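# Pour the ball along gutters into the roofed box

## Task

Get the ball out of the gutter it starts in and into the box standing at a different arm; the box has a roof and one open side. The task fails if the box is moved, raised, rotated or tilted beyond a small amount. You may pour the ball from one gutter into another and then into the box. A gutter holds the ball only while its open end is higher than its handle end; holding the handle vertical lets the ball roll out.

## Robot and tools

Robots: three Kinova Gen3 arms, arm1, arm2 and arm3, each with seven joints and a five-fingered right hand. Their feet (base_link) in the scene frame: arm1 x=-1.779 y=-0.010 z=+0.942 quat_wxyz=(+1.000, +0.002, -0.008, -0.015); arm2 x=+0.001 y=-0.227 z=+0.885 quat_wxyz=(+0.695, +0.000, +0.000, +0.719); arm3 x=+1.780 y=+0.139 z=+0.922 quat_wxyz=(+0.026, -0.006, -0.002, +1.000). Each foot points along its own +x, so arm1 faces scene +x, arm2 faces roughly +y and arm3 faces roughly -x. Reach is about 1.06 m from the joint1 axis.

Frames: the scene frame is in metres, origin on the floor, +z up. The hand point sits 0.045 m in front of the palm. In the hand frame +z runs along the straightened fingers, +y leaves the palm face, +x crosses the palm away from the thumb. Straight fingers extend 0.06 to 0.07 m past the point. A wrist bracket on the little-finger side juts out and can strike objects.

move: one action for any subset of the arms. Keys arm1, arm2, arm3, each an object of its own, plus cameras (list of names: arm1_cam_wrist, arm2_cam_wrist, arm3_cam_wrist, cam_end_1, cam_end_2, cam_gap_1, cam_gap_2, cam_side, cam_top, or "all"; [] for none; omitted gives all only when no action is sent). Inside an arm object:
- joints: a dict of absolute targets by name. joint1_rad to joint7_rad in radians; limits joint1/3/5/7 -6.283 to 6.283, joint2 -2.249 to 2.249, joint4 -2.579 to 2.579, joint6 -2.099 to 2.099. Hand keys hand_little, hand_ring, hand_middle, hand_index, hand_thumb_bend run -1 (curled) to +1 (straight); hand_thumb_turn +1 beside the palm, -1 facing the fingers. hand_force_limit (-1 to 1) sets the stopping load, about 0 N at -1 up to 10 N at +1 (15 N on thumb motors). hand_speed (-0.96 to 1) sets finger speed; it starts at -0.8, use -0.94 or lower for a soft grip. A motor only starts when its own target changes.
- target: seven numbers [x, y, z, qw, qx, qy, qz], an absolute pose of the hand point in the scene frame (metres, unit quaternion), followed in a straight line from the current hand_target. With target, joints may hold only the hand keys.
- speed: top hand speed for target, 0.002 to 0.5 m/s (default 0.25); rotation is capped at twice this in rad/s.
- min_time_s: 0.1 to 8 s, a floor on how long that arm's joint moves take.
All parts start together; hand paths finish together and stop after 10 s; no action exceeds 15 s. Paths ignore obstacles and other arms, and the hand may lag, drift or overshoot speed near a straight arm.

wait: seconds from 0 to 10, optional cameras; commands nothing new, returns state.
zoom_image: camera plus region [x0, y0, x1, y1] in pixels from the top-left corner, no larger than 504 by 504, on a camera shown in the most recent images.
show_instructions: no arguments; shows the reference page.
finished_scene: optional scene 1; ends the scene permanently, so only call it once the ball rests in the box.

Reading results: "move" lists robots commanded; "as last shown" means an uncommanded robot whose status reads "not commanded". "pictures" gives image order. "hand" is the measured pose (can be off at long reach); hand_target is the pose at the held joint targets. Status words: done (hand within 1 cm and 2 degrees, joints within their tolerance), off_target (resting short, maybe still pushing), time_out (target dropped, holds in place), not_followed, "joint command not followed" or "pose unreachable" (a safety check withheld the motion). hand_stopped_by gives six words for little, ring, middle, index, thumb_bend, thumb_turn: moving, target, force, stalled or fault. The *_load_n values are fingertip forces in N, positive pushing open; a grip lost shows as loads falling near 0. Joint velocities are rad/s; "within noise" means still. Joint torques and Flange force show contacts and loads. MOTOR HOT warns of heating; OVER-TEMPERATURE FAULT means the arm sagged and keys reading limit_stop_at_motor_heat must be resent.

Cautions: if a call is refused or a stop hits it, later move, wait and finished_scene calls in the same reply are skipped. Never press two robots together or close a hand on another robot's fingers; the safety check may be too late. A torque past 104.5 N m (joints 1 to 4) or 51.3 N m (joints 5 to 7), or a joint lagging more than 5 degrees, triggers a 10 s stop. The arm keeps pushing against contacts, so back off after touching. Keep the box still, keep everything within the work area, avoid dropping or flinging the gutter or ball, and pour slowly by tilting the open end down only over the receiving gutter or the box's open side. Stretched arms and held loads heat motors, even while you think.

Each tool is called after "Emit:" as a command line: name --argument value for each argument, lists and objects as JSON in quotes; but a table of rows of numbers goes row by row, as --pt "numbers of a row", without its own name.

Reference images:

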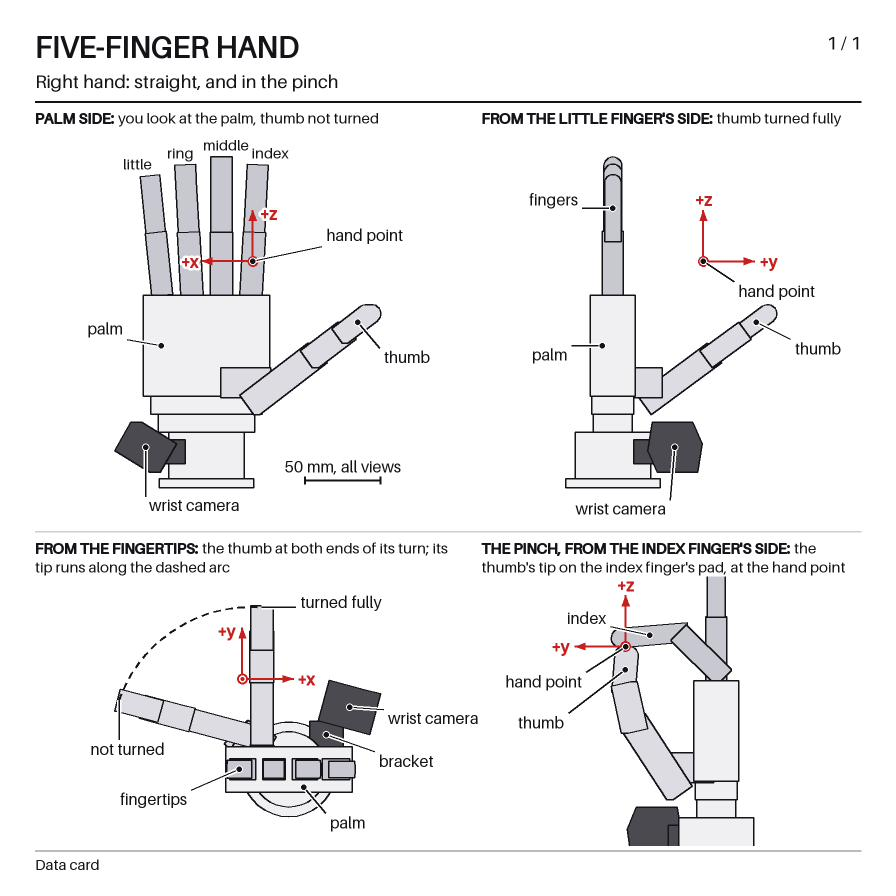

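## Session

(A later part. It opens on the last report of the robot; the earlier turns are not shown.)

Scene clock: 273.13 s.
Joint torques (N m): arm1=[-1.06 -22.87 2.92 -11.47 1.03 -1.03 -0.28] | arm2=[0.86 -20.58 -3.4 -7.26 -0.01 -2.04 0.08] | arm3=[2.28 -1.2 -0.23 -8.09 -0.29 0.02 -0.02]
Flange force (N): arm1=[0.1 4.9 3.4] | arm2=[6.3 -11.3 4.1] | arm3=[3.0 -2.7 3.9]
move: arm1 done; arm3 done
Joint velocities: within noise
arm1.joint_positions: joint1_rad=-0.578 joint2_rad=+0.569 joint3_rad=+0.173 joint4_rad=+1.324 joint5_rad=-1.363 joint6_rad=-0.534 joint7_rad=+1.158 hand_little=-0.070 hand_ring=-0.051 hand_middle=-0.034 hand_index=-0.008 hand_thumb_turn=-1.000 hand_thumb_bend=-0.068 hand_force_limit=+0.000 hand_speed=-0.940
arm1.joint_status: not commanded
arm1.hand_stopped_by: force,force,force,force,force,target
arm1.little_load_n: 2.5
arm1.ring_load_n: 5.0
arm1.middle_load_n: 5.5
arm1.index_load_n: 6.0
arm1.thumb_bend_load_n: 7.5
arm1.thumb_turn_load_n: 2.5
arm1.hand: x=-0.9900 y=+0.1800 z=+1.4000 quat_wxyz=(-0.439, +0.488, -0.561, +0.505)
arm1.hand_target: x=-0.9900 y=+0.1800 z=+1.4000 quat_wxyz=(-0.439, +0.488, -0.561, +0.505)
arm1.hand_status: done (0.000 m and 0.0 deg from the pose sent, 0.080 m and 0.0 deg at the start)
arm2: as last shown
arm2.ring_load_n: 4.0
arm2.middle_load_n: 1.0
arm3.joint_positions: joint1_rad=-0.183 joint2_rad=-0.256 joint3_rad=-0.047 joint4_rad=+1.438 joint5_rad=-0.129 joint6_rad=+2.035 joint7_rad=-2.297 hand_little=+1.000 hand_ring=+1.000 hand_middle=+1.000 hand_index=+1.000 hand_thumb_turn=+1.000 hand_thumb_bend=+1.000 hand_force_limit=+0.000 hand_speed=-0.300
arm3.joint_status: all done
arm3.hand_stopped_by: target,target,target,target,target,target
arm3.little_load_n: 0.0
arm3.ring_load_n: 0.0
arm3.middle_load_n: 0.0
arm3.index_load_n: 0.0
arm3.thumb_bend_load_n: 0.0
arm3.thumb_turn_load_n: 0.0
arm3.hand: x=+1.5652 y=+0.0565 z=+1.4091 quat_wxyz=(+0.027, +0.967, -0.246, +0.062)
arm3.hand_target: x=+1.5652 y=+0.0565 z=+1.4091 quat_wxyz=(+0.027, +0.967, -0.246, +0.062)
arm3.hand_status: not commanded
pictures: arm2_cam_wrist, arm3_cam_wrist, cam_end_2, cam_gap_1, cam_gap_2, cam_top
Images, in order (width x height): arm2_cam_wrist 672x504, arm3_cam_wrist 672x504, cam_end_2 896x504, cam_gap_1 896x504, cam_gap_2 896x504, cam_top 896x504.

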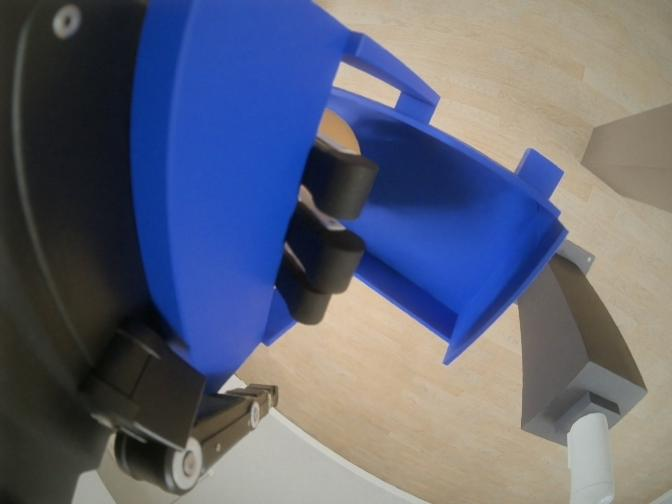

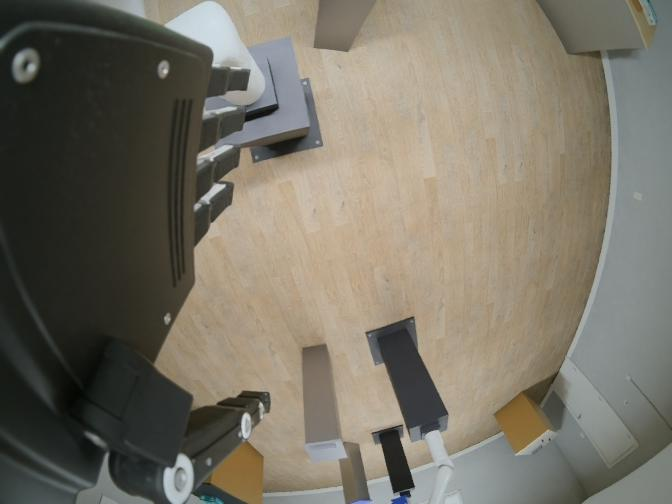

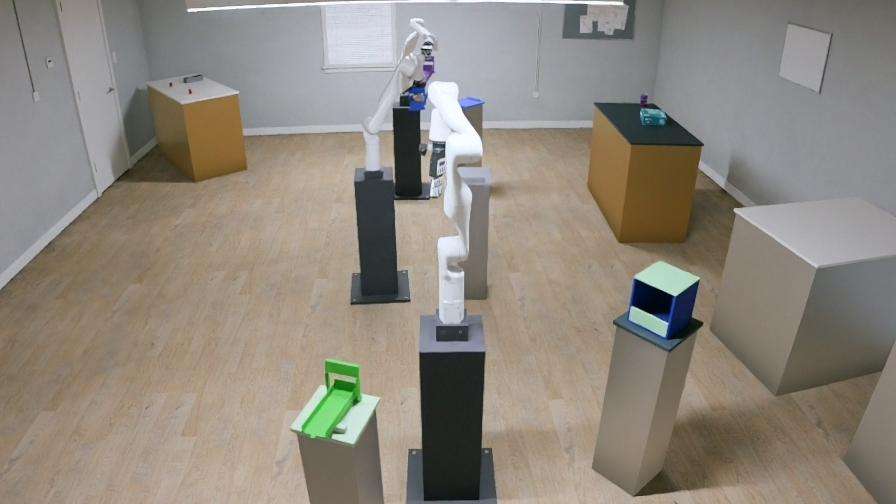

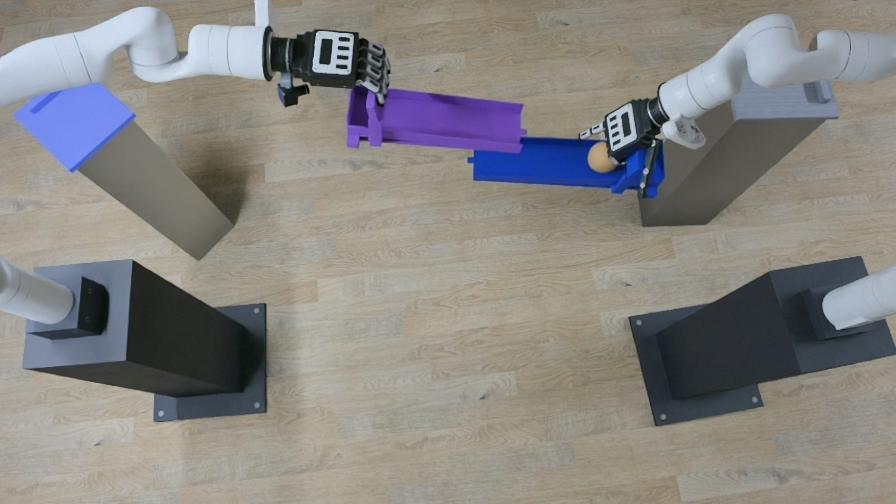

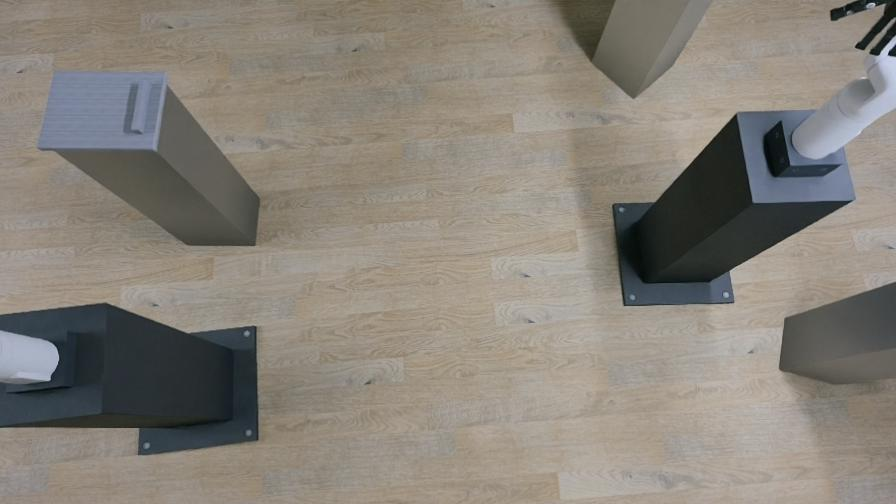

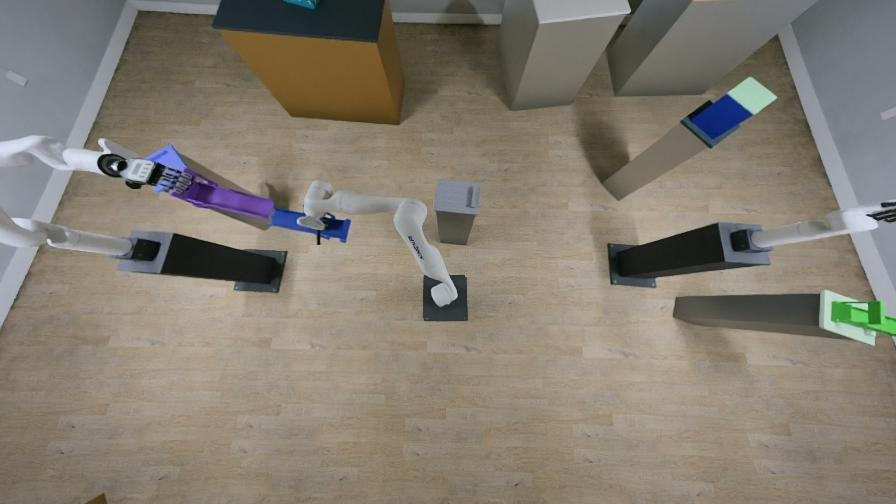

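Emit:
move --arm1 '{"target": [-1.22, 0.2, 1.42, 0.43899, -0.48755, 0.56087, -0.505], "speed": 0.1}' --arm3 '{"joints": {"joint1_rad": -2.124, "joint2_rad": 0.384, "joint3_rad": 0.0, "joint4_rad": 2.041, "joint5_rad": -2.114, "joint6_rad": 1.147, "joint7_rad": -3.739}, "min_time_s": 3.5}' --cameras '["arm3_cam_wrist", "cam_gap_1", "cam_top", "cam_end_2"]'

Scene clock: 279.50 s.
Joint torques (N m): arm1=[-1.17 -13.6 1.31 -10.2 1.73 -1.18 -0.28] | arm2=[0.9 -20.64 -3.41 -7.39 -0.05 -2.05 0.01] | arm3=[2.09 -12.48 -0.96 -7.63 -1.37 1.97 -0.09]
Flange force (N): arm1=[-1.2 5.1 3.4] | arm2=[6.2 -11.0 4.2] | arm3=[-6.7 -2.2 0.3]
move: arm1 done; arm3 done
Joint velocities: within noise
arm1.joint_positions: joint1_rad=-0.873 joint2_rad=+0.128 joint3_rad=+0.052 joint4_rad=+1.887 joint5_rad=-1.395 joint6_rad=-0.941 joint7_rad=+1.112 hand_little=-0.070 hand_ring=-0.051 hand_middle=-0.034 hand_index=-0.008 hand_thumb_turn=-1.000 hand_thumb_bend=-0.068 hand_force_limit=+0.000 hand_speed=-0.940
arm1.joint_status: not commanded
arm1.hand_stopped_by: force,force,force,force,force,target
arm1.little_load_n: 2.5
arm1.ring_load_n: 5.0
arm1.middle_load_n: 5.5
arm1.index_load_n: 6.0
arm1.thumb_bend_load_n: 7.5
arm1.thumb_turn_load_n: 2.5
arm1.hand: x=-1.2200 y=+0.2000 z=+1.4200 quat_wxyz=(-0.439, +0.488, -0.561, +0.505)
arm1.hand_target: x=-1.2200 y=+0.2000 z=+1.4200 quat_wxyz=(-0.439, +0.488, -0.561, +0.505)
arm1.hand_status: done (0.000 m and 0.0 deg from the pose sent, 0.232 m and 0.0 deg at the start)
arm2: as last shown
arm2.little_load_n: -0.5
arm3.joint_positions: joint1_rad=-2.124 joint2_rad=+0.384 joint3_rad=+0.000 joint4_rad=+2.041 joint5_rad=-2.114 joint6_rad=+1.147 joint7_rad=-3.739 hand_little=+1.000 hand_ring=+1.000 hand_middle=+1.000 hand_index=+1.000 hand_thumb_turn=+1.000 hand_thumb_bend=+1.000 hand_force_limit=+0.000 hand_speed=-0.300
arm3.joint_status: all done
arm3.hand_stopped_by: target,target,target,target,target,target
arm3.little_load_n: -0.5
arm3.ring_load_n: 0.0
arm3.middle_load_n: 0.0
arm3.index_load_n: 0.0
arm3.thumb_bend_load_n: 0.0
arm3.thumb_turn_load_n: -0.5
arm3.hand: x=+2.2515 y=-0.2187 z=+1.3032 quat_wxyz=(-0.458, +0.451, -0.540, +0.543)
arm3.hand_target: x=+2.2515 y=-0.2187 z=+1.3032 quat_wxyz=(-0.458, +0.451, -0.540, +0.543)
arm3.hand_status: not commanded
pictures: arm3_cam_wrist, cam_end_2, cam_gap_1, cam_top
Images, in order (width x height): arm3_cam_wrist 672x504, cam_end_2 896x504, cam_gap_1 896x504, cam_top 896x504.

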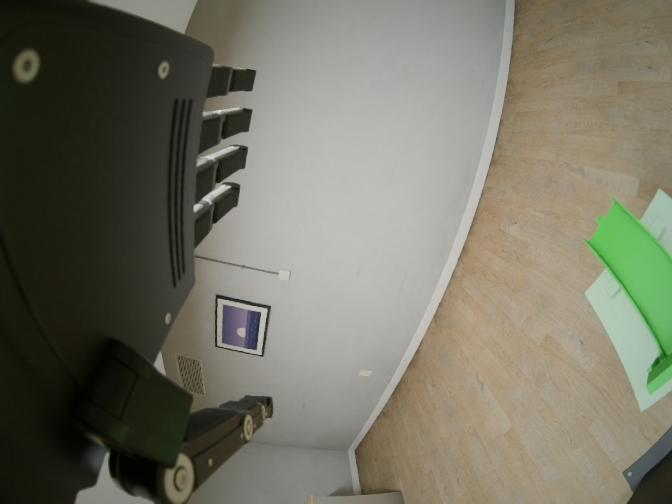

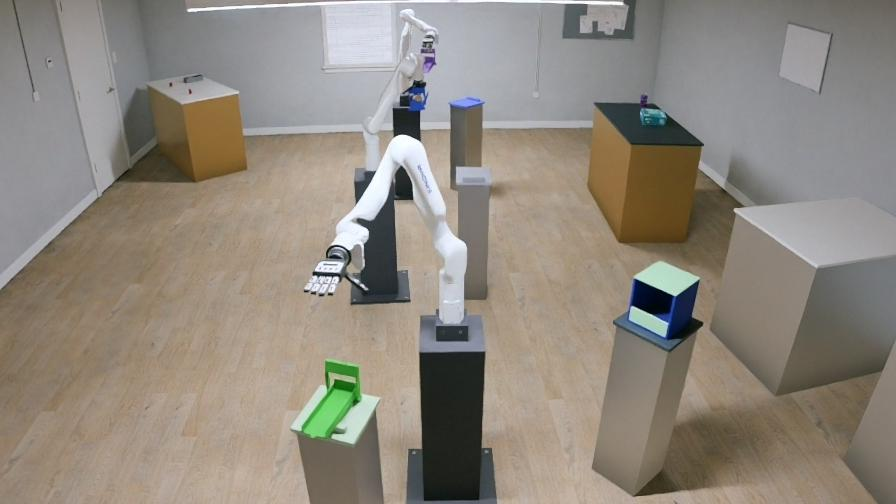

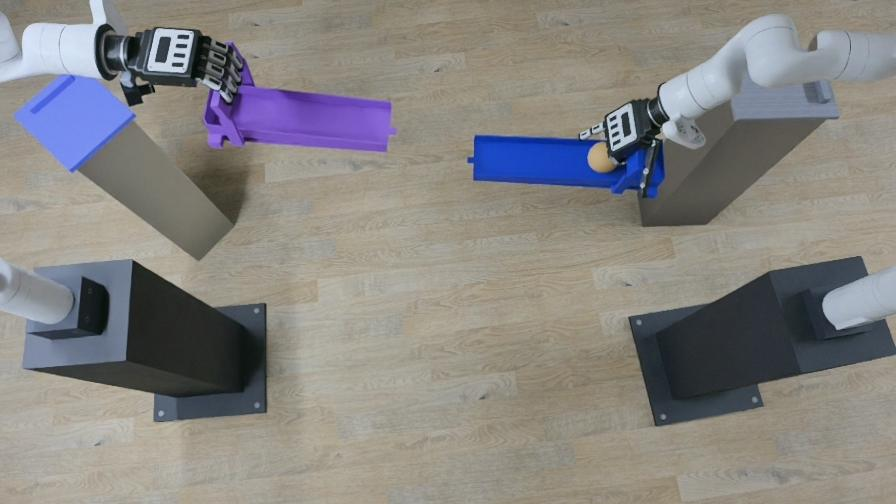

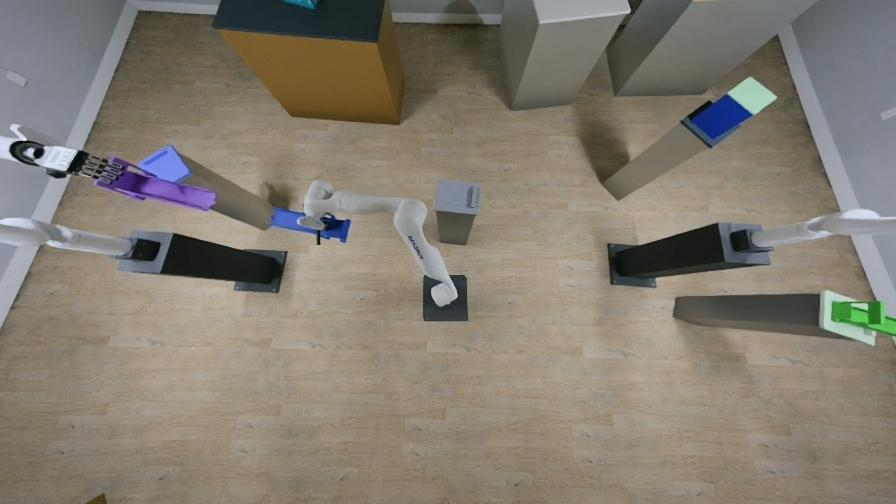

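Emit:
move --arm3 '{"target": [2.14, -0.2, 1.17, 0.4545, -0.4545, 0.5417, -0.5417], "speed": 0.15}' --cameras '["arm3_cam_wrist"]'

Scene clock: 281.57 s.
Joint torques (N m): arm1=[-1.06 -13.64 1.27 -10.22 1.77 -1.15 -0.25] | arm2=[0.89 -20.55 -3.41 -7.35 0.02 -2.01 0.05] | arm3=[2.09 -12.53 -1.23 -2.98 -0.55 2.32 -0.01]
Flange force (N): arm1=[-1.4 5.2 3.2] | arm2=[6.1 -10.9 4.1] | arm3=[-4.5 -5.7 3.2]
move: arm3 done
Joint velocities: within noise
arm1, arm2: as last shown
arm1.index_load_n: 6.5
arm2.little_load_n: 0.0
arm2.ring_load_n: 4.5
arm2.middle_load_n: 1.5
arm2.index_load_n: 1.0
arm3.joint_positions: joint1_rad=-1.892 joint2_rad=+0.660 joint3_rad=+0.082 joint4_rad=+2.303 joint5_rad=-1.951 joint6_rad=+1.540 joint7_rad=-3.321 hand_little=+1.000 hand_ring=+1.000 hand_middle=+1.000 hand_index=+1.000 hand_thumb_turn=+1.000 hand_thumb_bend=+1.000 hand_force_limit=+0.000 hand_speed=-0.300
arm3.joint_status: not commanded
arm3.hand_stopped_by: target,target,target,target,target,target
arm3.little_load_n: 0.0
arm3.ring_load_n: -0.5
arm3.middle_load_n: 0.0
arm3.index_load_n: 0.0
arm3.thumb_bend_load_n: 0.0
arm3.thumb_turn_load_n: 0.0
arm3.hand: x=+2.1400 y=-0.2000 z=+1.1700 quat_wxyz=(-0.454, +0.454, -0.542, +0.542)
arm3.hand_target: x=+2.1400 y=-0.2000 z=+1.1700 quat_wxyz=(-0.454, +0.454, -0.542, +0.542)
arm3.hand_status: done (0.000 m and 0.0 deg from the pose sent, 0.175 m and 0.7 deg at the start)
Images, in order (width x height): arm3_cam_wrist 672x504.

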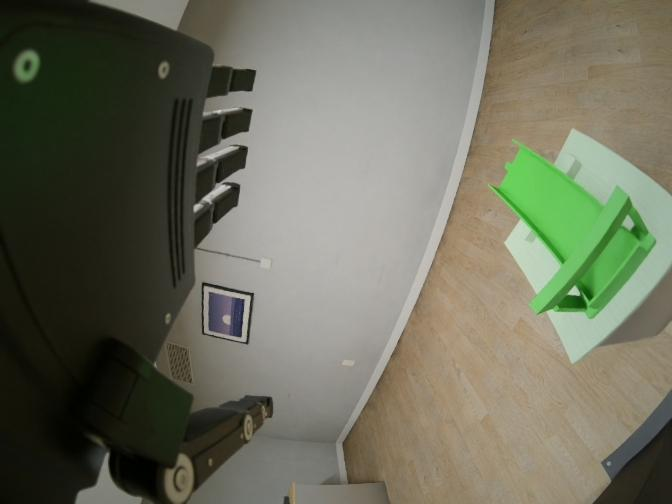

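Emit:
zoom_image --camera "arm3_cam_wrist" --region '[460, 110, 672, 370]'

Scaled by 1.938 from the camera's image (finer frame: 960x720).

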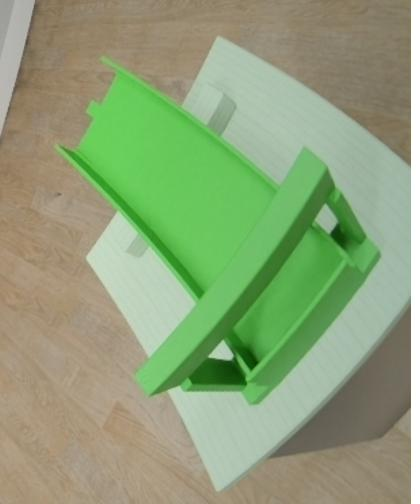

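Emit:
move --arm3 '{"target": [2.152, -0.21, 1.09, 0.39605, -0.42471, 0.59542, -0.55524], "speed": 0.15, "joints": {"hand_little": 0.15, "hand_ring": 0.15, "hand_middle": 0.15, "hand_index": 0.15, "hand_thumb_turn": -1.0, "hand_thumb_bend": 0.45, "hand_speed": 0.0}}' --cameras '["arm3_cam_wrist"]'

Scene clock: 285.67 s.
Joint torques (N m): arm1=[-1.11 -13.62 1.34 -10.16 1.77 -1.21 -0.24] | arm2=[0.85 -20.62 -3.42 -7.34 0 -2.01 0.06] | arm3=[2.06 -13.31 -1.38 -1.2 0.11 2.34 -0.03]
Flange force (N): arm1=[-1.4 5.0 3.4] | arm2=[6.3 -10.9 4.1] | arm3=[-3.9 -6.8 2.6]
move: arm3 done
Joint velocities: within noise
arm1: as last shown
arm1.index_load_n: 6.0
arm2.joint_positions: joint1_rad=-0.458 joint2_rad=+0.631 joint3_rad=-0.976 joint4_rad=+1.201 joint5_rad=+0.435 joint6_rad=+0.948 joint7_rad=+0.132 hand_little=+1.000 hand_ring=-0.939 hand_middle=-0.914 hand_index=-0.896 hand_thumb_turn=+1.000 hand_thumb_bend=+1.000 hand_force_limit=+0.000 hand_speed=-0.900
arm2.joint_status: not commanded
arm2.hand_stopped_by: target,force,force,force,target,target
arm2.little_load_n: 0.0
arm2.ring_load_n: 4.0
arm2.middle_load_n: 1.5
arm2.index_load_n: 1.5
arm2.thumb_bend_load_n: 0.5
arm2.thumb_turn_load_n: -3.5
arm2.hand: x=-0.5500 y=+0.0500 z=+1.2000 quat_wxyz=(-0.222, +0.703, +0.644, -0.203)
arm2.hand_target: x=-0.5500 y=+0.0500 z=+1.2000 quat_wxyz=(-0.222, +0.703, +0.644, -0.203)
arm2.hand_status: not commanded
arm3.joint_positions: joint1_rad=-1.971 joint2_rad=+0.849 joint3_rad=+0.038 joint4_rad=+2.405 joint5_rad=-2.227 joint6_rad=+1.583 joint7_rad=-3.062 hand_little=+0.150 hand_ring=+0.150 hand_middle=+0.150 hand_index=+0.150 hand_thumb_turn=-1.000 hand_thumb_bend=+0.450 hand_force_limit=+0.000 hand_speed=+0.000
arm3.joint_status: all done
arm3.hand_stopped_by: target,target,target,target,target,target
arm3.little_load_n: 0.0
arm3.ring_load_n: 0.0
arm3.middle_load_n: 0.0
arm3.index_load_n: 0.0
arm3.thumb_bend_load_n: 0.0
arm3.thumb_turn_load_n: 0.0
arm3.hand: x=+2.1520 y=-0.2100 z=+1.0900 quat_wxyz=(-0.396, +0.425, -0.595, +0.555)
arm3.hand_target: x=+2.1520 y=-0.2100 z=+1.0900 quat_wxyz=(-0.396, +0.425, -0.595, +0.555)
arm3.hand_status: done (0.000 m and 0.0 deg from the pose sent, 0.082 m and 9.8 deg at the start)
Images, in order (width x height): arm3_cam_wrist 672x504.

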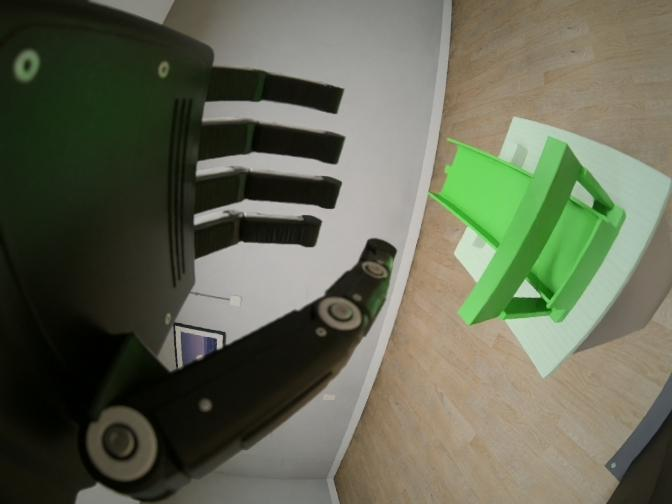

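Emit:
zoom_image --camera "arm3_cam_wrist" --region '[420, 110, 660, 350]'

Scaled by 2.100 from the camera's image (finer frame: 960x720).

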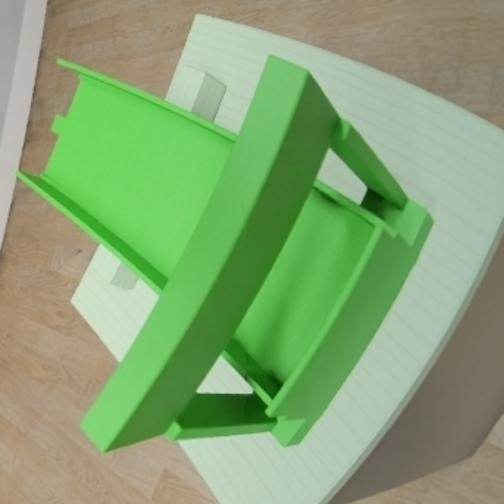

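Emit:
move --arm3 '{"target": [2.1463, -0.208, 1.0, 0.39605, -0.42471, 0.59542, -0.55524], "speed": 0.06}' --cameras '["arm3_cam_wrist", "cam_end_2"]'

Emit:
zoom_image --camera "cam_end_2" --region '[260, 300, 440, 480]'

Scene clock: 288.47 s.
Joint torques (N m): arm1=[-1.14 -13.63 1.33 -10.25 1.74 -1.18 -0.23] | arm2=[0.84 -20.57 -3.46 -7.27 -0.03 -2.01 0.1] | arm3=[2.09 -14.47 -1.68 0.67 0.6 2.3 -0.01]
Flange force (N): arm1=[-1.1 5.4 3.3] | arm2=[6.2 -11.2 4.2] | arm3=[-2.3 -6.9 3.0]
move: arm3 done
Joint velocities: within noise
arm1, arm2: as last shown
arm1.little_load_n: 3.0
arm1.middle_load_n: 6.0
arm2.ring_load_n: 4.5
arm2.middle_load_n: 1.0
arm2.thumb_bend_load_n: 0.0
arm2.thumb_turn_load_n: -3.0
arm3.joint_positions: joint1_rad=-1.946 joint2_rad=+1.152 joint3_rad=+0.030 joint4_rad=+2.337 joint5_rad=-2.200 joint6_rad=+1.721 joint7_rad=-2.871 hand_little=+0.150 hand_ring=+0.150 hand_middle=+0.150 hand_index=+0.150 hand_thumb_turn=-1.000 hand_thumb_bend=+0.450 hand_force_limit=+0.000 hand_speed=+0.000
arm3.joint_status: not commanded
arm3.hand_stopped_by: target,target,target,target,target,target
arm3.little_load_n: 0.0
arm3.ring_load_n: 0.0
arm3.middle_load_n: 0.0
arm3.index_load_n: 0.0
arm3.thumb_bend_load_n: 0.5
arm3.thumb_turn_load_n: 0.0
arm3.hand: x=+2.1463 y=-0.2080 z=+1.0000 quat_wxyz=(-0.396, +0.425, -0.595, +0.555)
arm3.hand_target: x=+2.1463 y=-0.2080 z=+1.0000 quat_wxyz=(-0.396, +0.425, -0.595, +0.555)
arm3.hand_status: done (0.000 m and 0.0 deg from the pose sent, 0.090 m and 0.0 deg at the start)
Images, in order (width x height): arm3_cam_wrist 672x504, cam_end_2 896x504.

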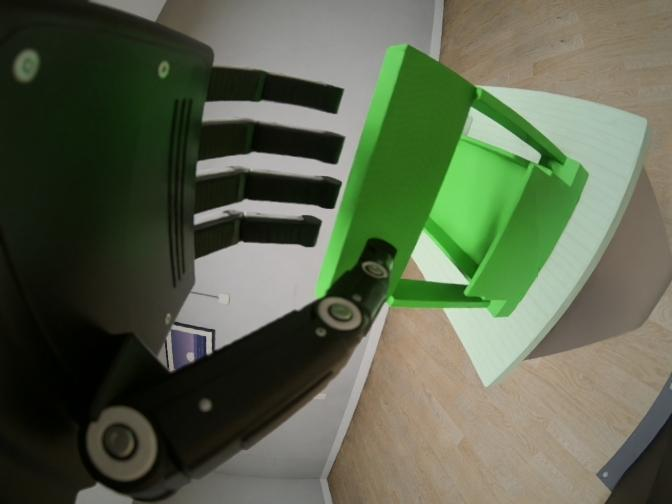

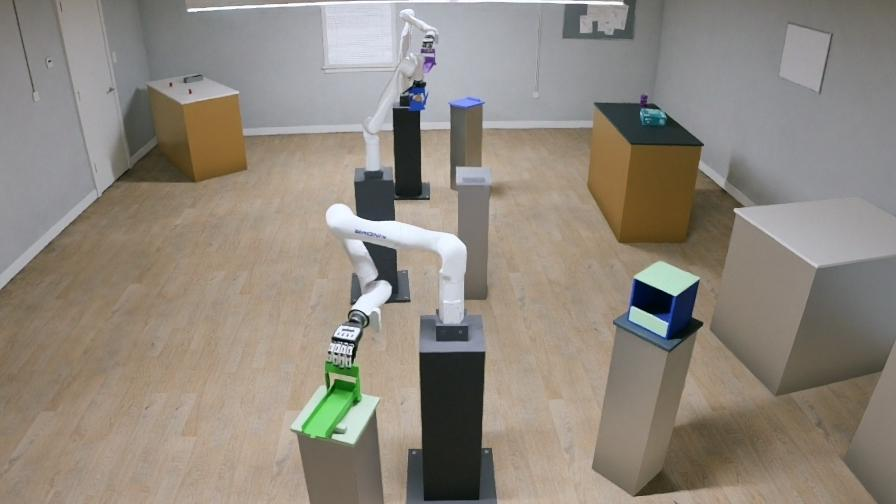

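Scaled by 2.800 from the camera's image (finer frame: 1280x720).

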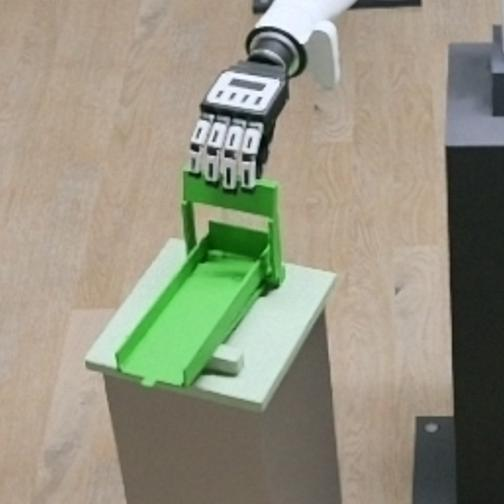

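Emit:
move --arm3 '{"target": [2.1463, -0.208, 0.977, 0.39605, -0.42471, 0.59542, -0.55524], "speed": 0.04}' --cameras '["arm3_cam_wrist"]'

Emit:
zoom_image --camera "arm3_cam_wrist" --region '[180, 20, 600, 340]'

Scene clock: 291.00 s.
Joint torques (N m): arm1=[-1.11 -13.61 1.37 -10.28 1.82 -1.19 -0.22] | arm2=[0.84 -20.49 -3.43 -7.27 -0.08 -2 0.12] | arm3=[2.09 -14.7 -1.76 0.87 0.65 2.27 -0.04]
Flange force (N): arm1=[-1.2 5.3 3.0] | arm2=[6.1 -11.1 4.1] | arm3=[-2.3 -6.8 2.6]
move: arm3 done
Joint velocities: within noise
arm1, arm2: as last shown
arm1.little_load_n: 2.5
arm1.middle_load_n: 5.5
arm1.index_load_n: 6.5
arm2.ring_load_n: 4.0
arm3.joint_positions: joint1_rad=-1.943 joint2_rad=+1.221 joint3_rad=+0.027 joint4_rad=+2.305 joint5_rad=-2.196 joint6_rad=+1.741 joint7_rad=-2.839 hand_little=+0.150 hand_ring=+0.150 hand_middle=+0.150 hand_index=+0.150 hand_thumb_turn=-1.000 hand_thumb_bend=+0.450 hand_force_limit=+0.000 hand_speed=+0.000
arm3.joint_status: not commanded
arm3.hand_stopped_by: target,target,target,target,target,target
arm3.little_load_n: 0.0
arm3.ring_load_n: 0.0
arm3.middle_load_n: 0.0
arm3.index_load_n: 0.0
arm3.thumb_bend_load_n: 0.5
arm3.thumb_turn_load_n: 0.0
arm3.hand: x=+2.1463 y=-0.2080 z=+0.9770 quat_wxyz=(-0.396, +0.425, -0.595, +0.555)
arm3.hand_target: x=+2.1463 y=-0.2080 z=+0.9770 quat_wxyz=(-0.396, +0.425, -0.595, +0.555)
arm3.hand_status: done (0.000 m and 0.0 deg from the pose sent, 0.023 m and 0.0 deg at the start)
Images, in order (width x height): arm3_cam_wrist 672x504.

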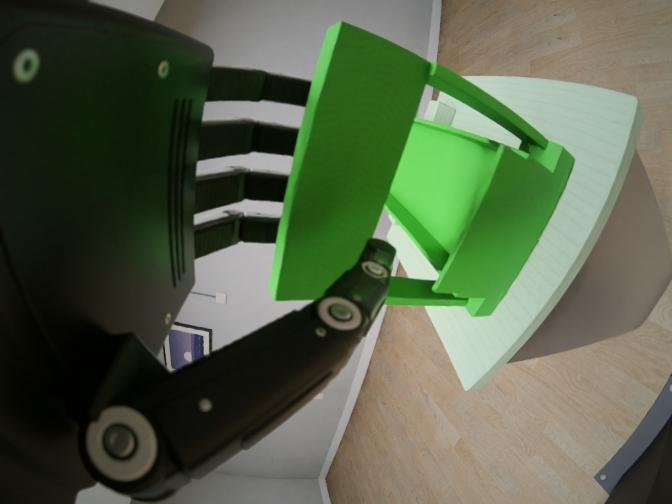

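Scaled by 1.200 from the camera's image (finer frame: 960x720).

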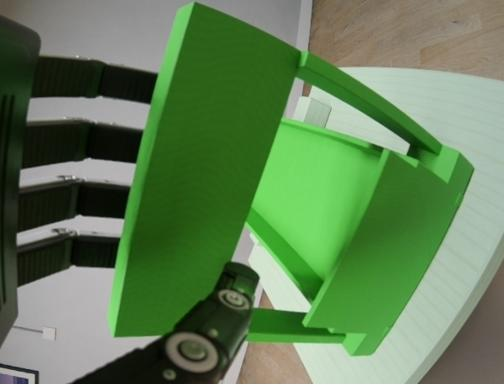

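Emit:
move --arm3 '{"target": [2.1378, -0.205, 0.973, 0.39605, -0.42471, 0.59542, -0.55524], "speed": 0.03, "joints": {"hand_thumb_bend": 0.36, "hand_speed": -0.7}}' --cameras '["arm3_cam_wrist"]'

Emit:
zoom_image --camera "arm3_cam_wrist" --region '[180, 20, 600, 340]'

Scene clock: 294.27 s.
Joint torques (N m): arm1=[-1.12 -13.56 1.35 -10.22 1.75 -1.18 -0.23] | arm2=[0.85 -20.58 -3.38 -7.27 -0.07 -2.03 0.05] | arm3=[2.06 -14.54 -1.65 1.35 0.66 2.26 -0.05]
Flange force (N): arm1=[-1.1 5.2 3.2] | arm2=[6.4 -11.2 4.1] | arm3=[-1.5 -6.6 3.2]
move: arm3 done
Joint velocities: within noise
arm1, arm2: as last shown
arm1.index_load_n: 6.0
arm3.joint_positions: joint1_rad=-1.927 joint2_rad=+1.240 joint3_rad=+0.039 joint4_rad=+2.312 joint5_rad=-2.169 joint6_rad=+1.759 joint7_rad=-2.819 hand_little=+0.150 hand_ring=+0.150 hand_middle=+0.150 hand_index=+0.150 hand_thumb_turn=-1.000 hand_thumb_bend=+0.360 hand_force_limit=+0.000 hand_speed=-0.700
arm3.joint_status: all done
arm3.hand_stopped_by: target,target,target,target,target,target
arm3.little_load_n: 0.0
arm3.ring_load_n: 0.0
arm3.middle_load_n: 0.0
arm3.index_load_n: 0.0
arm3.thumb_bend_load_n: 0.0
arm3.thumb_turn_load_n: 0.0
arm3.hand: x=+2.1378 y=-0.2050 z=+0.9730 quat_wxyz=(-0.396, +0.425, -0.595, +0.555)
arm3.hand_target: x=+2.1378 y=-0.2050 z=+0.9730 quat_wxyz=(-0.396, +0.425, -0.595, +0.555)
arm3.hand_status: done (0.000 m and 0.0 deg from the pose sent, 0.010 m and 0.0 deg at the start)
Images, in order (width x height): arm3_cam_wrist 672x504.

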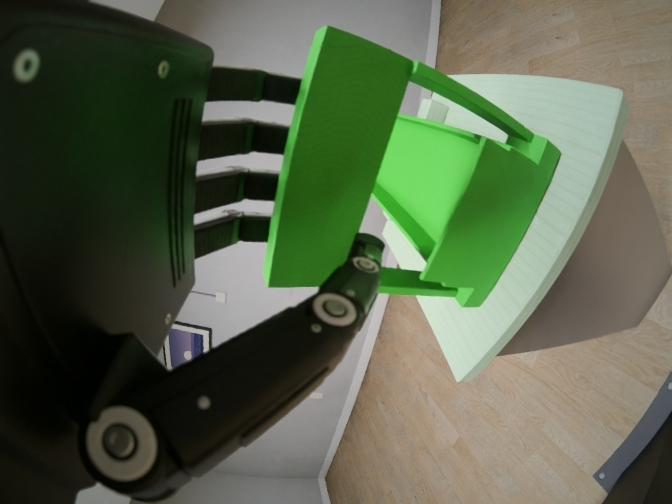

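Scaled by 1.200 from the camera's image (finer frame: 960x720).

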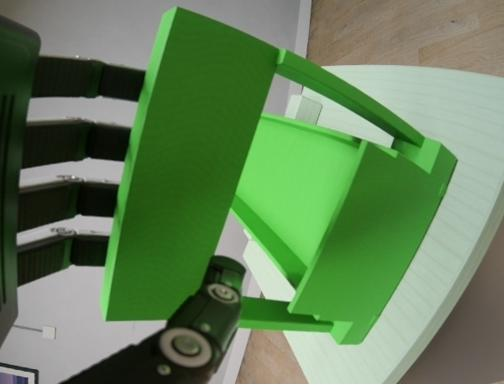

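Emit:
move --arm3 '{"joints": {"hand_little": 0.04, "hand_ring": 0.05, "hand_middle": 0.05, "hand_index": 0.05, "hand_thumb_bend": 0.1, "hand_force_limit": -0.8, "hand_speed": -0.9}}' --cameras '["arm3_cam_wrist"]'

Emit:
move --arm3 '{"joints": {"hand_thumb_bend": -0.02, "hand_force_limit": -0.75, "hand_speed": -0.9}}' --cameras '["arm3_cam_wrist"]'

Scene clock: 296.83 s.
Joint torques (N m): arm1=[-1.15 -13.57 1.28 -10.25 1.72 -1.18 -0.3] | arm2=[0.85 -20.52 -3.38 -7.31 0 -2.03 0.08] | arm3=[2.17 -14.34 -1.41 1.44 0.64 2.08 -0.07]
Flange force (N): arm1=[-1.0 5.1 3.2] | arm2=[6.2 -11.0 3.9] | arm3=[-1.8 -6.9 3.6]
move: arm3 done
Joint velocities: within noise
arm1, arm2: as last shown
arm1.index_load_n: 6.5
arm2.ring_load_n: 4.5
arm2.thumb_bend_load_n: 0.5
arm3.joint_positions: joint1_rad=-1.927 joint2_rad=+1.240 joint3_rad=+0.039 joint4_rad=+2.312 joint5_rad=-2.169 joint6_rad=+1.759 joint7_rad=-2.819 hand_little=+0.040 hand_ring=+0.050 hand_middle=+0.050 hand_index=+0.050 hand_thumb_turn=-1.000 hand_thumb_bend=+0.100 hand_force_limit=-0.800 hand_speed=-0.900
arm3.joint_status: all done
arm3.hand_stopped_by: target,target,target,target,target,target
arm3.little_load_n: 0.0
arm3.ring_load_n: 0.0
arm3.middle_load_n: 0.0
arm3.index_load_n: 0.5
arm3.thumb_bend_load_n: 0.0
arm3.thumb_turn_load_n: 0.0
arm3.hand: x=+2.1378 y=-0.2050 z=+0.9730 quat_wxyz=(-0.396, +0.425, -0.595, +0.555)
arm3.hand_target: x=+2.1378 y=-0.2050 z=+0.9730 quat_wxyz=(-0.396, +0.425, -0.595, +0.555)
arm3.hand_status: not commanded
Images, in order (width x height): arm3_cam_wrist 672x504.

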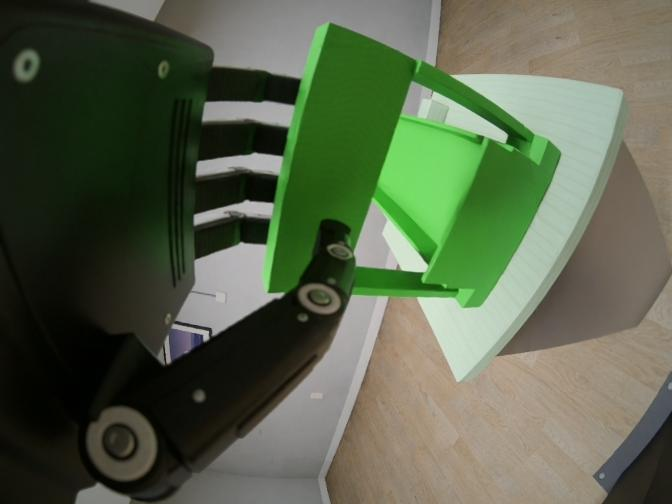

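Scene clock: 298.13 s.
Joint torques (N m): arm1=[-1.18 -13.63 1.3 -10.24 1.75 -1.2 -0.27] | arm2=[0.84 -20.52 -3.41 -7.34 -0.02 -2 0.12] | arm3=[2.22 -14.23 -1.37 1.35 0.68 2.05 -0.01]
Flange force (N): arm1=[-1.1 5.1 3.4] | arm2=[6.0 -10.8 4.1] | arm3=[-1.9 -7.5 3.8]
move: arm3 done
Joint velocities: within noise
arm1, arm2: as last shown
arm1.ring_load_n: 5.5
arm1.index_load_n: 6.0
arm2.ring_load_n: 4.0
arm2.thumb_bend_load_n: 0.0
arm3.joint_positions: joint1_rad=-1.927 joint2_rad=+1.240 joint3_rad=+0.039 joint4_rad=+2.312 joint5_rad=-2.169 joint6_rad=+1.759 joint7_rad=-2.819 hand_little=+0.040 hand_ring=+0.050 hand_middle=+0.050 hand_index=+0.050 hand_thumb_turn=-1.000 hand_thumb_bend=-0.020 hand_force_limit=-0.750 hand_speed=-0.900
arm3.joint_status: all done
arm3.hand_stopped_by: target,target,target,target,target,target
arm3.little_load_n: 0.0
arm3.ring_load_n: 0.0
arm3.middle_load_n: 0.5
arm3.index_load_n: 0.5
arm3.thumb_bend_load_n: 0.0
arm3.thumb_turn_load_n: 0.0
arm3.hand: x=+2.1378 y=-0.2050 z=+0.9730 quat_wxyz=(-0.396, +0.425, -0.595, +0.555)
arm3.hand_target: x=+2.1378 y=-0.2050 z=+0.9730 quat_wxyz=(-0.396, +0.425, -0.595, +0.555)
arm3.hand_status: not commanded
Images, in order (width x height): arm3_cam_wrist 672x504.

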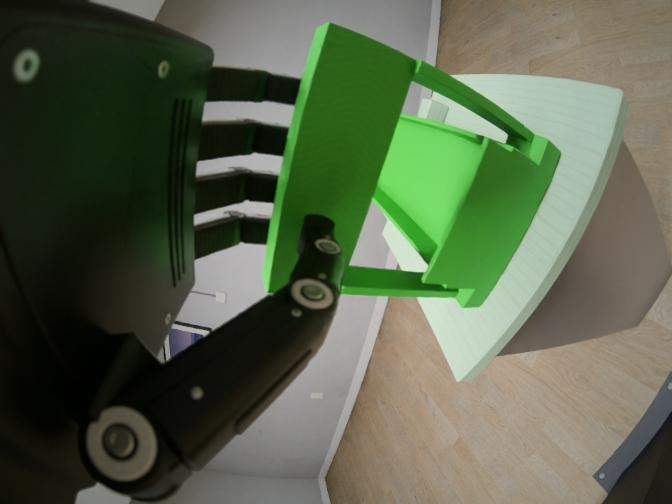

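Emit:
move --arm3 '{"joints": {"hand_thumb_bend": -0.1, "hand_force_limit": -0.75, "hand_speed": -0.92}}' --cameras '["arm3_cam_wrist"]'

Scene clock: 299.43 s.
Joint torques (N m): arm1=[-1.12 -13.63 1.44 -10.2 1.76 -1.15 -0.23] | arm2=[0.81 -20.6 -3.48 -7.25 0 -1.97 0.06] | arm3=[2.27 -14.26 -1.35 1.39 0.65 2.07 -0.06]
Flange force (N): arm1=[-1.4 5.3 3.1] | arm2=[6.4 -11.2 4.2] | arm3=[-2.0 -7.2 3.8]
move: arm3 done
Joint velocities: within noise
arm1.joint_positions: joint1_rad=-0.873 joint2_rad=+0.128 joint3_rad=+0.052 joint4_rad=+1.887 joint5_rad=-1.395 joint6_rad=-0.941 joint7_rad=+1.112 hand_little=-0.070 hand_ring=-0.051 hand_middle=-0.034 hand_index=-0.008 hand_thumb_turn=-1.000 hand_thumb_bend=-0.068 hand_force_limit=+0.000 hand_speed=-0.940
arm1.joint_status: not commanded
arm1.hand_stopped_by: force,force,force,force,force,target
arm1.little_load_n: 2.5
arm1.ring_load_n: 5.0
arm1.middle_load_n: 6.0
arm1.index_load_n: 6.0
arm1.thumb_bend_load_n: 7.5
arm1.thumb_turn_load_n: 2.5
arm1.hand: x=-1.2200 y=+0.2000 z=+1.4200 quat_wxyz=(-0.439, +0.488, -0.561, +0.505)
arm1.hand_target: x=-1.2200 y=+0.2000 z=+1.4200 quat_wxyz=(-0.439, +0.488, -0.561, +0.505)
arm1.hand_status: not commanded
arm2: as last shown
arm3.joint_positions: joint1_rad=-1.927 joint2_rad=+1.240 joint3_rad=+0.039 joint4_rad=+2.312 joint5_rad=-2.169 joint6_rad=+1.759 joint7_rad=-2.819 hand_little=+0.040 hand_ring=+0.050 hand_middle=+0.050 hand_index=+0.050 hand_thumb_turn=-1.000 hand_thumb_bend=-0.100 hand_force_limit=-0.750 hand_speed=-0.920
arm3.joint_status: all done
arm3.hand_stopped_by: target,target,target,target,target,target
arm3.little_load_n: 0.0
arm3.ring_load_n: 0.0
arm3.middle_load_n: 0.5
arm3.index_load_n: 0.5
arm3.thumb_bend_load_n: 0.0
arm3.thumb_turn_load_n: 0.0
arm3.hand: x=+2.1378 y=-0.2050 z=+0.9730 quat_wxyz=(-0.396, +0.425, -0.595, +0.555)
arm3.hand_target: x=+2.1378 y=-0.2050 z=+0.9730 quat_wxyz=(-0.396, +0.425, -0.595, +0.555)
arm3.hand_status: not commanded
Images, in order (width x height): arm3_cam_wrist 672x504.

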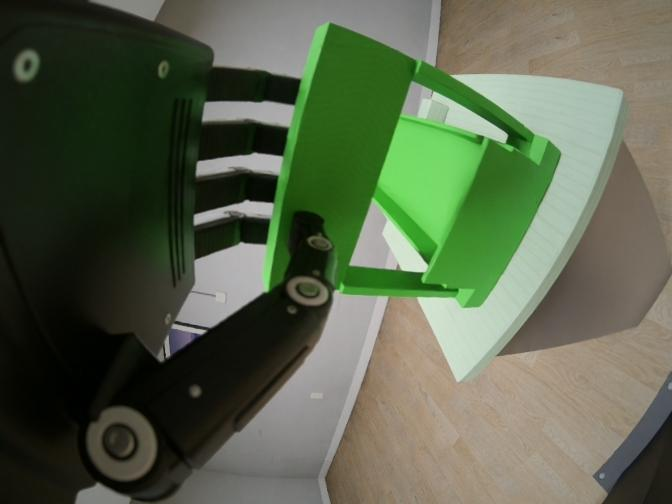

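Emit:
move --arm3 '{"target": [2.1432, -0.2069, 0.973, 0.39605, -0.42471, 0.59542, -0.55524], "speed": 0.02, "joints": {"hand_thumb_bend": 0.05, "hand_speed": -0.6}}' --cameras '[]'

Emit:
move --arm3 '{"joints": {"hand_thumb_bend": -0.1, "hand_force_limit": -0.78, "hand_speed": -0.92}}' --cameras '["arm3_cam_wrist"]'

Scene clock: 300.77 s.
Joint torques (N m): arm1=[-1.12 -13.57 1.35 -10.29 1.79 -1.11 -0.24] | arm2=[0.76 -20.57 -3.41 -7.3 0 -2.02 0.09] | arm3=[2.08 -14.65 -1.62 1.15 0.67 2.24 -0.02]
Flange force (N): arm1=[-1.2 5.4 2.8] | arm2=[6.3 -10.8 3.9] | arm3=[-1.9 -6.6 3.2]
move: arm3 done
Joint velocities: within noise
arm1, arm2: as last shown
arm1.thumb_bend_load_n: 8.0
arm2.ring_load_n: 4.5
arm2.middle_load_n: 1.5
arm2.thumb_turn_load_n: -3.5
arm3.joint_positions: joint1_rad=-1.937 joint2_rad=+1.236 joint3_rad=+0.031 joint4_rad=+2.304 joint5_rad=-2.186 joint6_rad=+1.750 joint7_rad=-2.829 hand_little=+0.040 hand_ring=+0.050 hand_middle=+0.050 hand_index=+0.050 hand_thumb_turn=-1.000 hand_thumb_bend=+0.050 hand_force_limit=-0.750 hand_speed=-0.600
arm3.joint_status: all done
arm3.hand_stopped_by: target,target,target,target,target,target
arm3.little_load_n: 0.5
arm3.ring_load_n: 0.0
arm3.middle_load_n: 0.0
arm3.index_load_n: 0.0
arm3.thumb_bend_load_n: 0.0
arm3.thumb_turn_load_n: 0.0
arm3.hand: x=+2.1432 y=-0.2069 z=+0.9730 quat_wxyz=(-0.396, +0.425, -0.595, +0.555)
arm3.hand_target: x=+2.1432 y=-0.2069 z=+0.9730 quat_wxyz=(-0.396, +0.425, -0.595, +0.555)
arm3.hand_status: done (0.000 m and 0.0 deg from the pose sent, 0.006 m and 0.0 deg at the start)

Scene clock: 302.53 s.
Joint torques (N m): arm1=[-1.06 -13.58 1.35 -10.19 1.83 -1.13 -0.23] | arm2=[0.85 -20.56 -3.42 -7.32 0.01 -2.04 0.05] | arm3=[2.09 -15.17 -2.07 0.92 0.68 2.55 0.01]
Flange force (N): arm1=[-1.5 5.1 2.9] | arm2=[6.3 -11.0 4.0] | arm3=[-1.9 -5.7 2.5]
move: arm3 done
Joint velocities: within noise
arm1: as last shown
arm1.middle_load_n: 5.5
arm2.joint_positions: joint1_rad=-0.458 joint2_rad=+0.631 joint3_rad=-0.976 joint4_rad=+1.201 joint5_rad=+0.435 joint6_rad=+0.948 joint7_rad=+0.132 hand_little=+1.000 hand_ring=-0.939 hand_middle=-0.914 hand_index=-0.896 hand_thumb_turn=+1.000 hand_thumb_bend=+1.000 hand_force_limit=+0.000 hand_speed=-0.900
arm2.joint_status: not commanded
arm2.hand_stopped_by: target,force,force,force,target,target
arm2.little_load_n: 0.0
arm2.ring_load_n: 4.5
arm2.middle_load_n: 1.0
arm2.index_load_n: 1.5
arm2.thumb_bend_load_n: 0.0
arm2.thumb_turn_load_n: -3.0
arm2.hand: x=-0.5500 y=+0.0500 z=+1.2000 quat_wxyz=(-0.222, +0.703, +0.644, -0.203)
arm2.hand_target: x=-0.5500 y=+0.0500 z=+1.2000 quat_wxyz=(-0.222, +0.703, +0.644, -0.203)
arm2.hand_status: not commanded
arm3.joint_positions: joint1_rad=-1.937 joint2_rad=+1.236 joint3_rad=+0.031 joint4_rad=+2.304 joint5_rad=-2.186 joint6_rad=+1.750 joint7_rad=-2.829 hand_little=+0.040 hand_ring=+0.050 hand_middle=+0.050 hand_index=+0.050 hand_thumb_turn=-1.000 hand_thumb_bend=-0.099 hand_force_limit=-0.780 hand_speed=-0.920
arm3.joint_status: all done
arm3.hand_stopped_by: target,target,target,target,target,target
arm3.little_load_n: 0.0
arm3.ring_load_n: 0.0
arm3.middle_load_n: 0.0
arm3.index_load_n: 0.0
arm3.thumb_bend_load_n: 1.0
arm3.thumb_turn_load_n: 0.5
arm3.hand: x=+2.1432 y=-0.2069 z=+0.9730 quat_wxyz=(-0.396, +0.425, -0.595, +0.555)
arm3.hand_target: x=+2.1432 y=-0.2069 z=+0.9730 quat_wxyz=(-0.396, +0.425, -0.595, +0.555)
arm3.hand_status: not commanded
Images, in order (width x height): arm3_cam_wrist 672x504.

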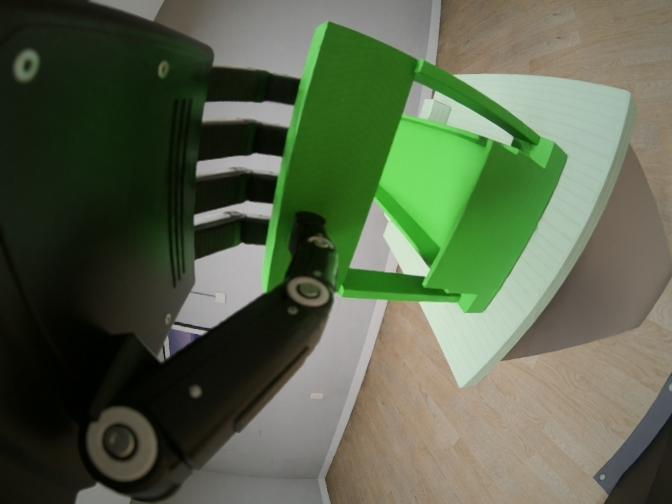

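Emit:
move --arm3 '{"joints": {"hand_index": -0.03, "hand_middle": -0.03, "hand_ring": -0.04, "hand_little": -0.06, "hand_force_limit": -0.7, "hand_speed": -0.92}}' --cameras '["arm3_cam_wrist"]'

Emit:
move --arm3 '{"joints": {"hand_index": -0.08, "hand_middle": -0.08, "hand_ring": -0.09, "hand_little": -0.11, "hand_thumb_bend": -0.17, "hand_force_limit": -0.5, "hand_speed": -0.93}}' --cameras '["arm3_cam_wrist"]'

Scene clock: 303.40 s.
Joint torques (N m): arm1=[-1.11 -13.59 1.31 -10.29 1.79 -1.13 -0.26] | arm2=[0.77 -20.53 -3.38 -7.29 0.02 -2.01 0.04] | arm3=[2.19 -14.61 -1.59 1.32 0.64 2.21 -0.17]
Flange force (N): arm1=[-1.2 5.3 2.9] | arm2=[6.3 -10.8 3.8] | arm3=[-2.1 -6.3 3.3]
move: arm3 off_target
Joint velocities: within noise
arm1, arm2: as last shown
arm1.ring_load_n: 4.5
arm1.middle_load_n: 6.0
arm1.thumb_bend_load_n: 7.5
arm2.index_load_n: 2.0
arm3.joint_positions: joint1_rad=-1.937 joint2_rad=+1.236 joint3_rad=+0.031 joint4_rad=+2.304 joint5_rad=-2.186 joint6_rad=+1.750 joint7_rad=-2.829 hand_little=-0.019 hand_ring=+0.006 hand_middle=+0.014 hand_index=+0.014 hand_thumb_turn=-1.000 hand_thumb_bend=-0.099 hand_force_limit=-0.700 hand_speed=-0.920
arm3.joint_status: hand_little off_target (ended at -0.019, target -0.060); hand_ring off_target (ended at +0.006, target -0.040); hand_middle off_target (ended at +0.014, target -0.030); hand_index off_target (ended at +0.014, target -0.030); the others done
arm3.hand_stopped_by: force,force,force,force,target,target
arm3.little_load_n: 2.0
arm3.ring_load_n: 1.5
arm3.middle_load_n: 1.5
arm3.index_load_n: 3.0
arm3.thumb_bend_load_n: 1.5
arm3.thumb_turn_load_n: 1.0
arm3.hand: x=+2.1432 y=-0.2069 z=+0.9730 quat_wxyz=(-0.396, +0.425, -0.595, +0.555)
arm3.hand_target: x=+2.1432 y=-0.2069 z=+0.9730 quat_wxyz=(-0.396, +0.425, -0.595, +0.555)
arm3.hand_status: not commanded
Images, in order (width x height): arm3_cam_wrist 672x504.

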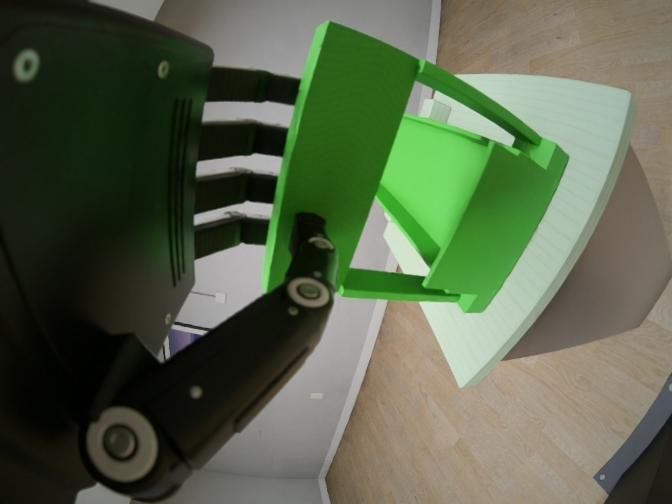

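Scene clock: 304.00 s.
Joint torques (N m): arm1=[-1.2 -13.59 1.3 -10.25 1.75 -1.13 -0.19] | arm2=[0.95 -20.55 -3.44 -7.26 -0.04 -2.01 0.1] | arm3=[2.17 -13.95 -1.36 1.57 0.69 1.86 -0.22]
Flange force (N): arm1=[-1.1 5.5 3.2] | arm2=[6.2 -11.5 4.3] | arm3=[-1.8 -7.5 3.8]
move: arm3 off_target
Joint velocities: within noise
arm1, arm2: as last shown
arm1.ring_load_n: 5.5
arm1.middle_load_n: 5.5
arm2.ring_load_n: 4.0
arm2.index_load_n: 1.5
arm3.joint_positions: joint1_rad=-1.937 joint2_rad=+1.236 joint3_rad=+0.031 joint4_rad=+2.304 joint5_rad=-2.186 joint6_rad=+1.750 joint7_rad=-2.829 hand_little=-0.037 hand_ring=-0.006 hand_middle=+0.003 hand_index=+0.014 hand_thumb_turn=-1.000 hand_thumb_bend=-0.120 hand_force_limit=-0.500 hand_speed=-0.930
arm3.joint_status: hand_little off_target (ended at -0.037, target -0.110); hand_ring off_target (ended at -0.006, target -0.090); hand_middle off_target (ended at +0.003, target -0.080); hand_index off_target (ended at +0.014, target -0.080); hand_thumb_bend off_target (ended at -0.120, target -0.170); the others done
arm3.hand_stopped_by: force,force,force,force,force,target
arm3.little_load_n: 2.5
arm3.ring_load_n: 2.5
arm3.middle_load_n: 3.5
arm3.index_load_n: 3.0
arm3.thumb_bend_load_n: 4.0
arm3.thumb_turn_load_n: 1.5
arm3.hand: x=+2.1432 y=-0.2069 z=+0.9730 quat_wxyz=(-0.396, +0.425, -0.595, +0.555)
arm3.hand_target: x=+2.1432 y=-0.2069 z=+0.9730 quat_wxyz=(-0.396, +0.425, -0.595, +0.555)
arm3.hand_status: not commanded
Images, in order (width x height): arm3_cam_wrist 672x504.

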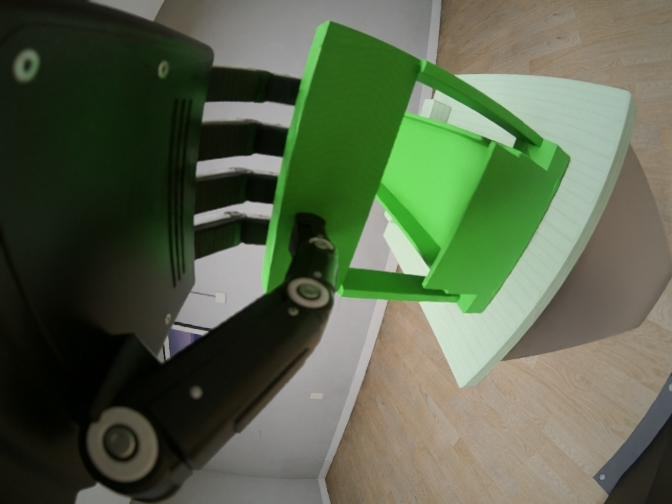

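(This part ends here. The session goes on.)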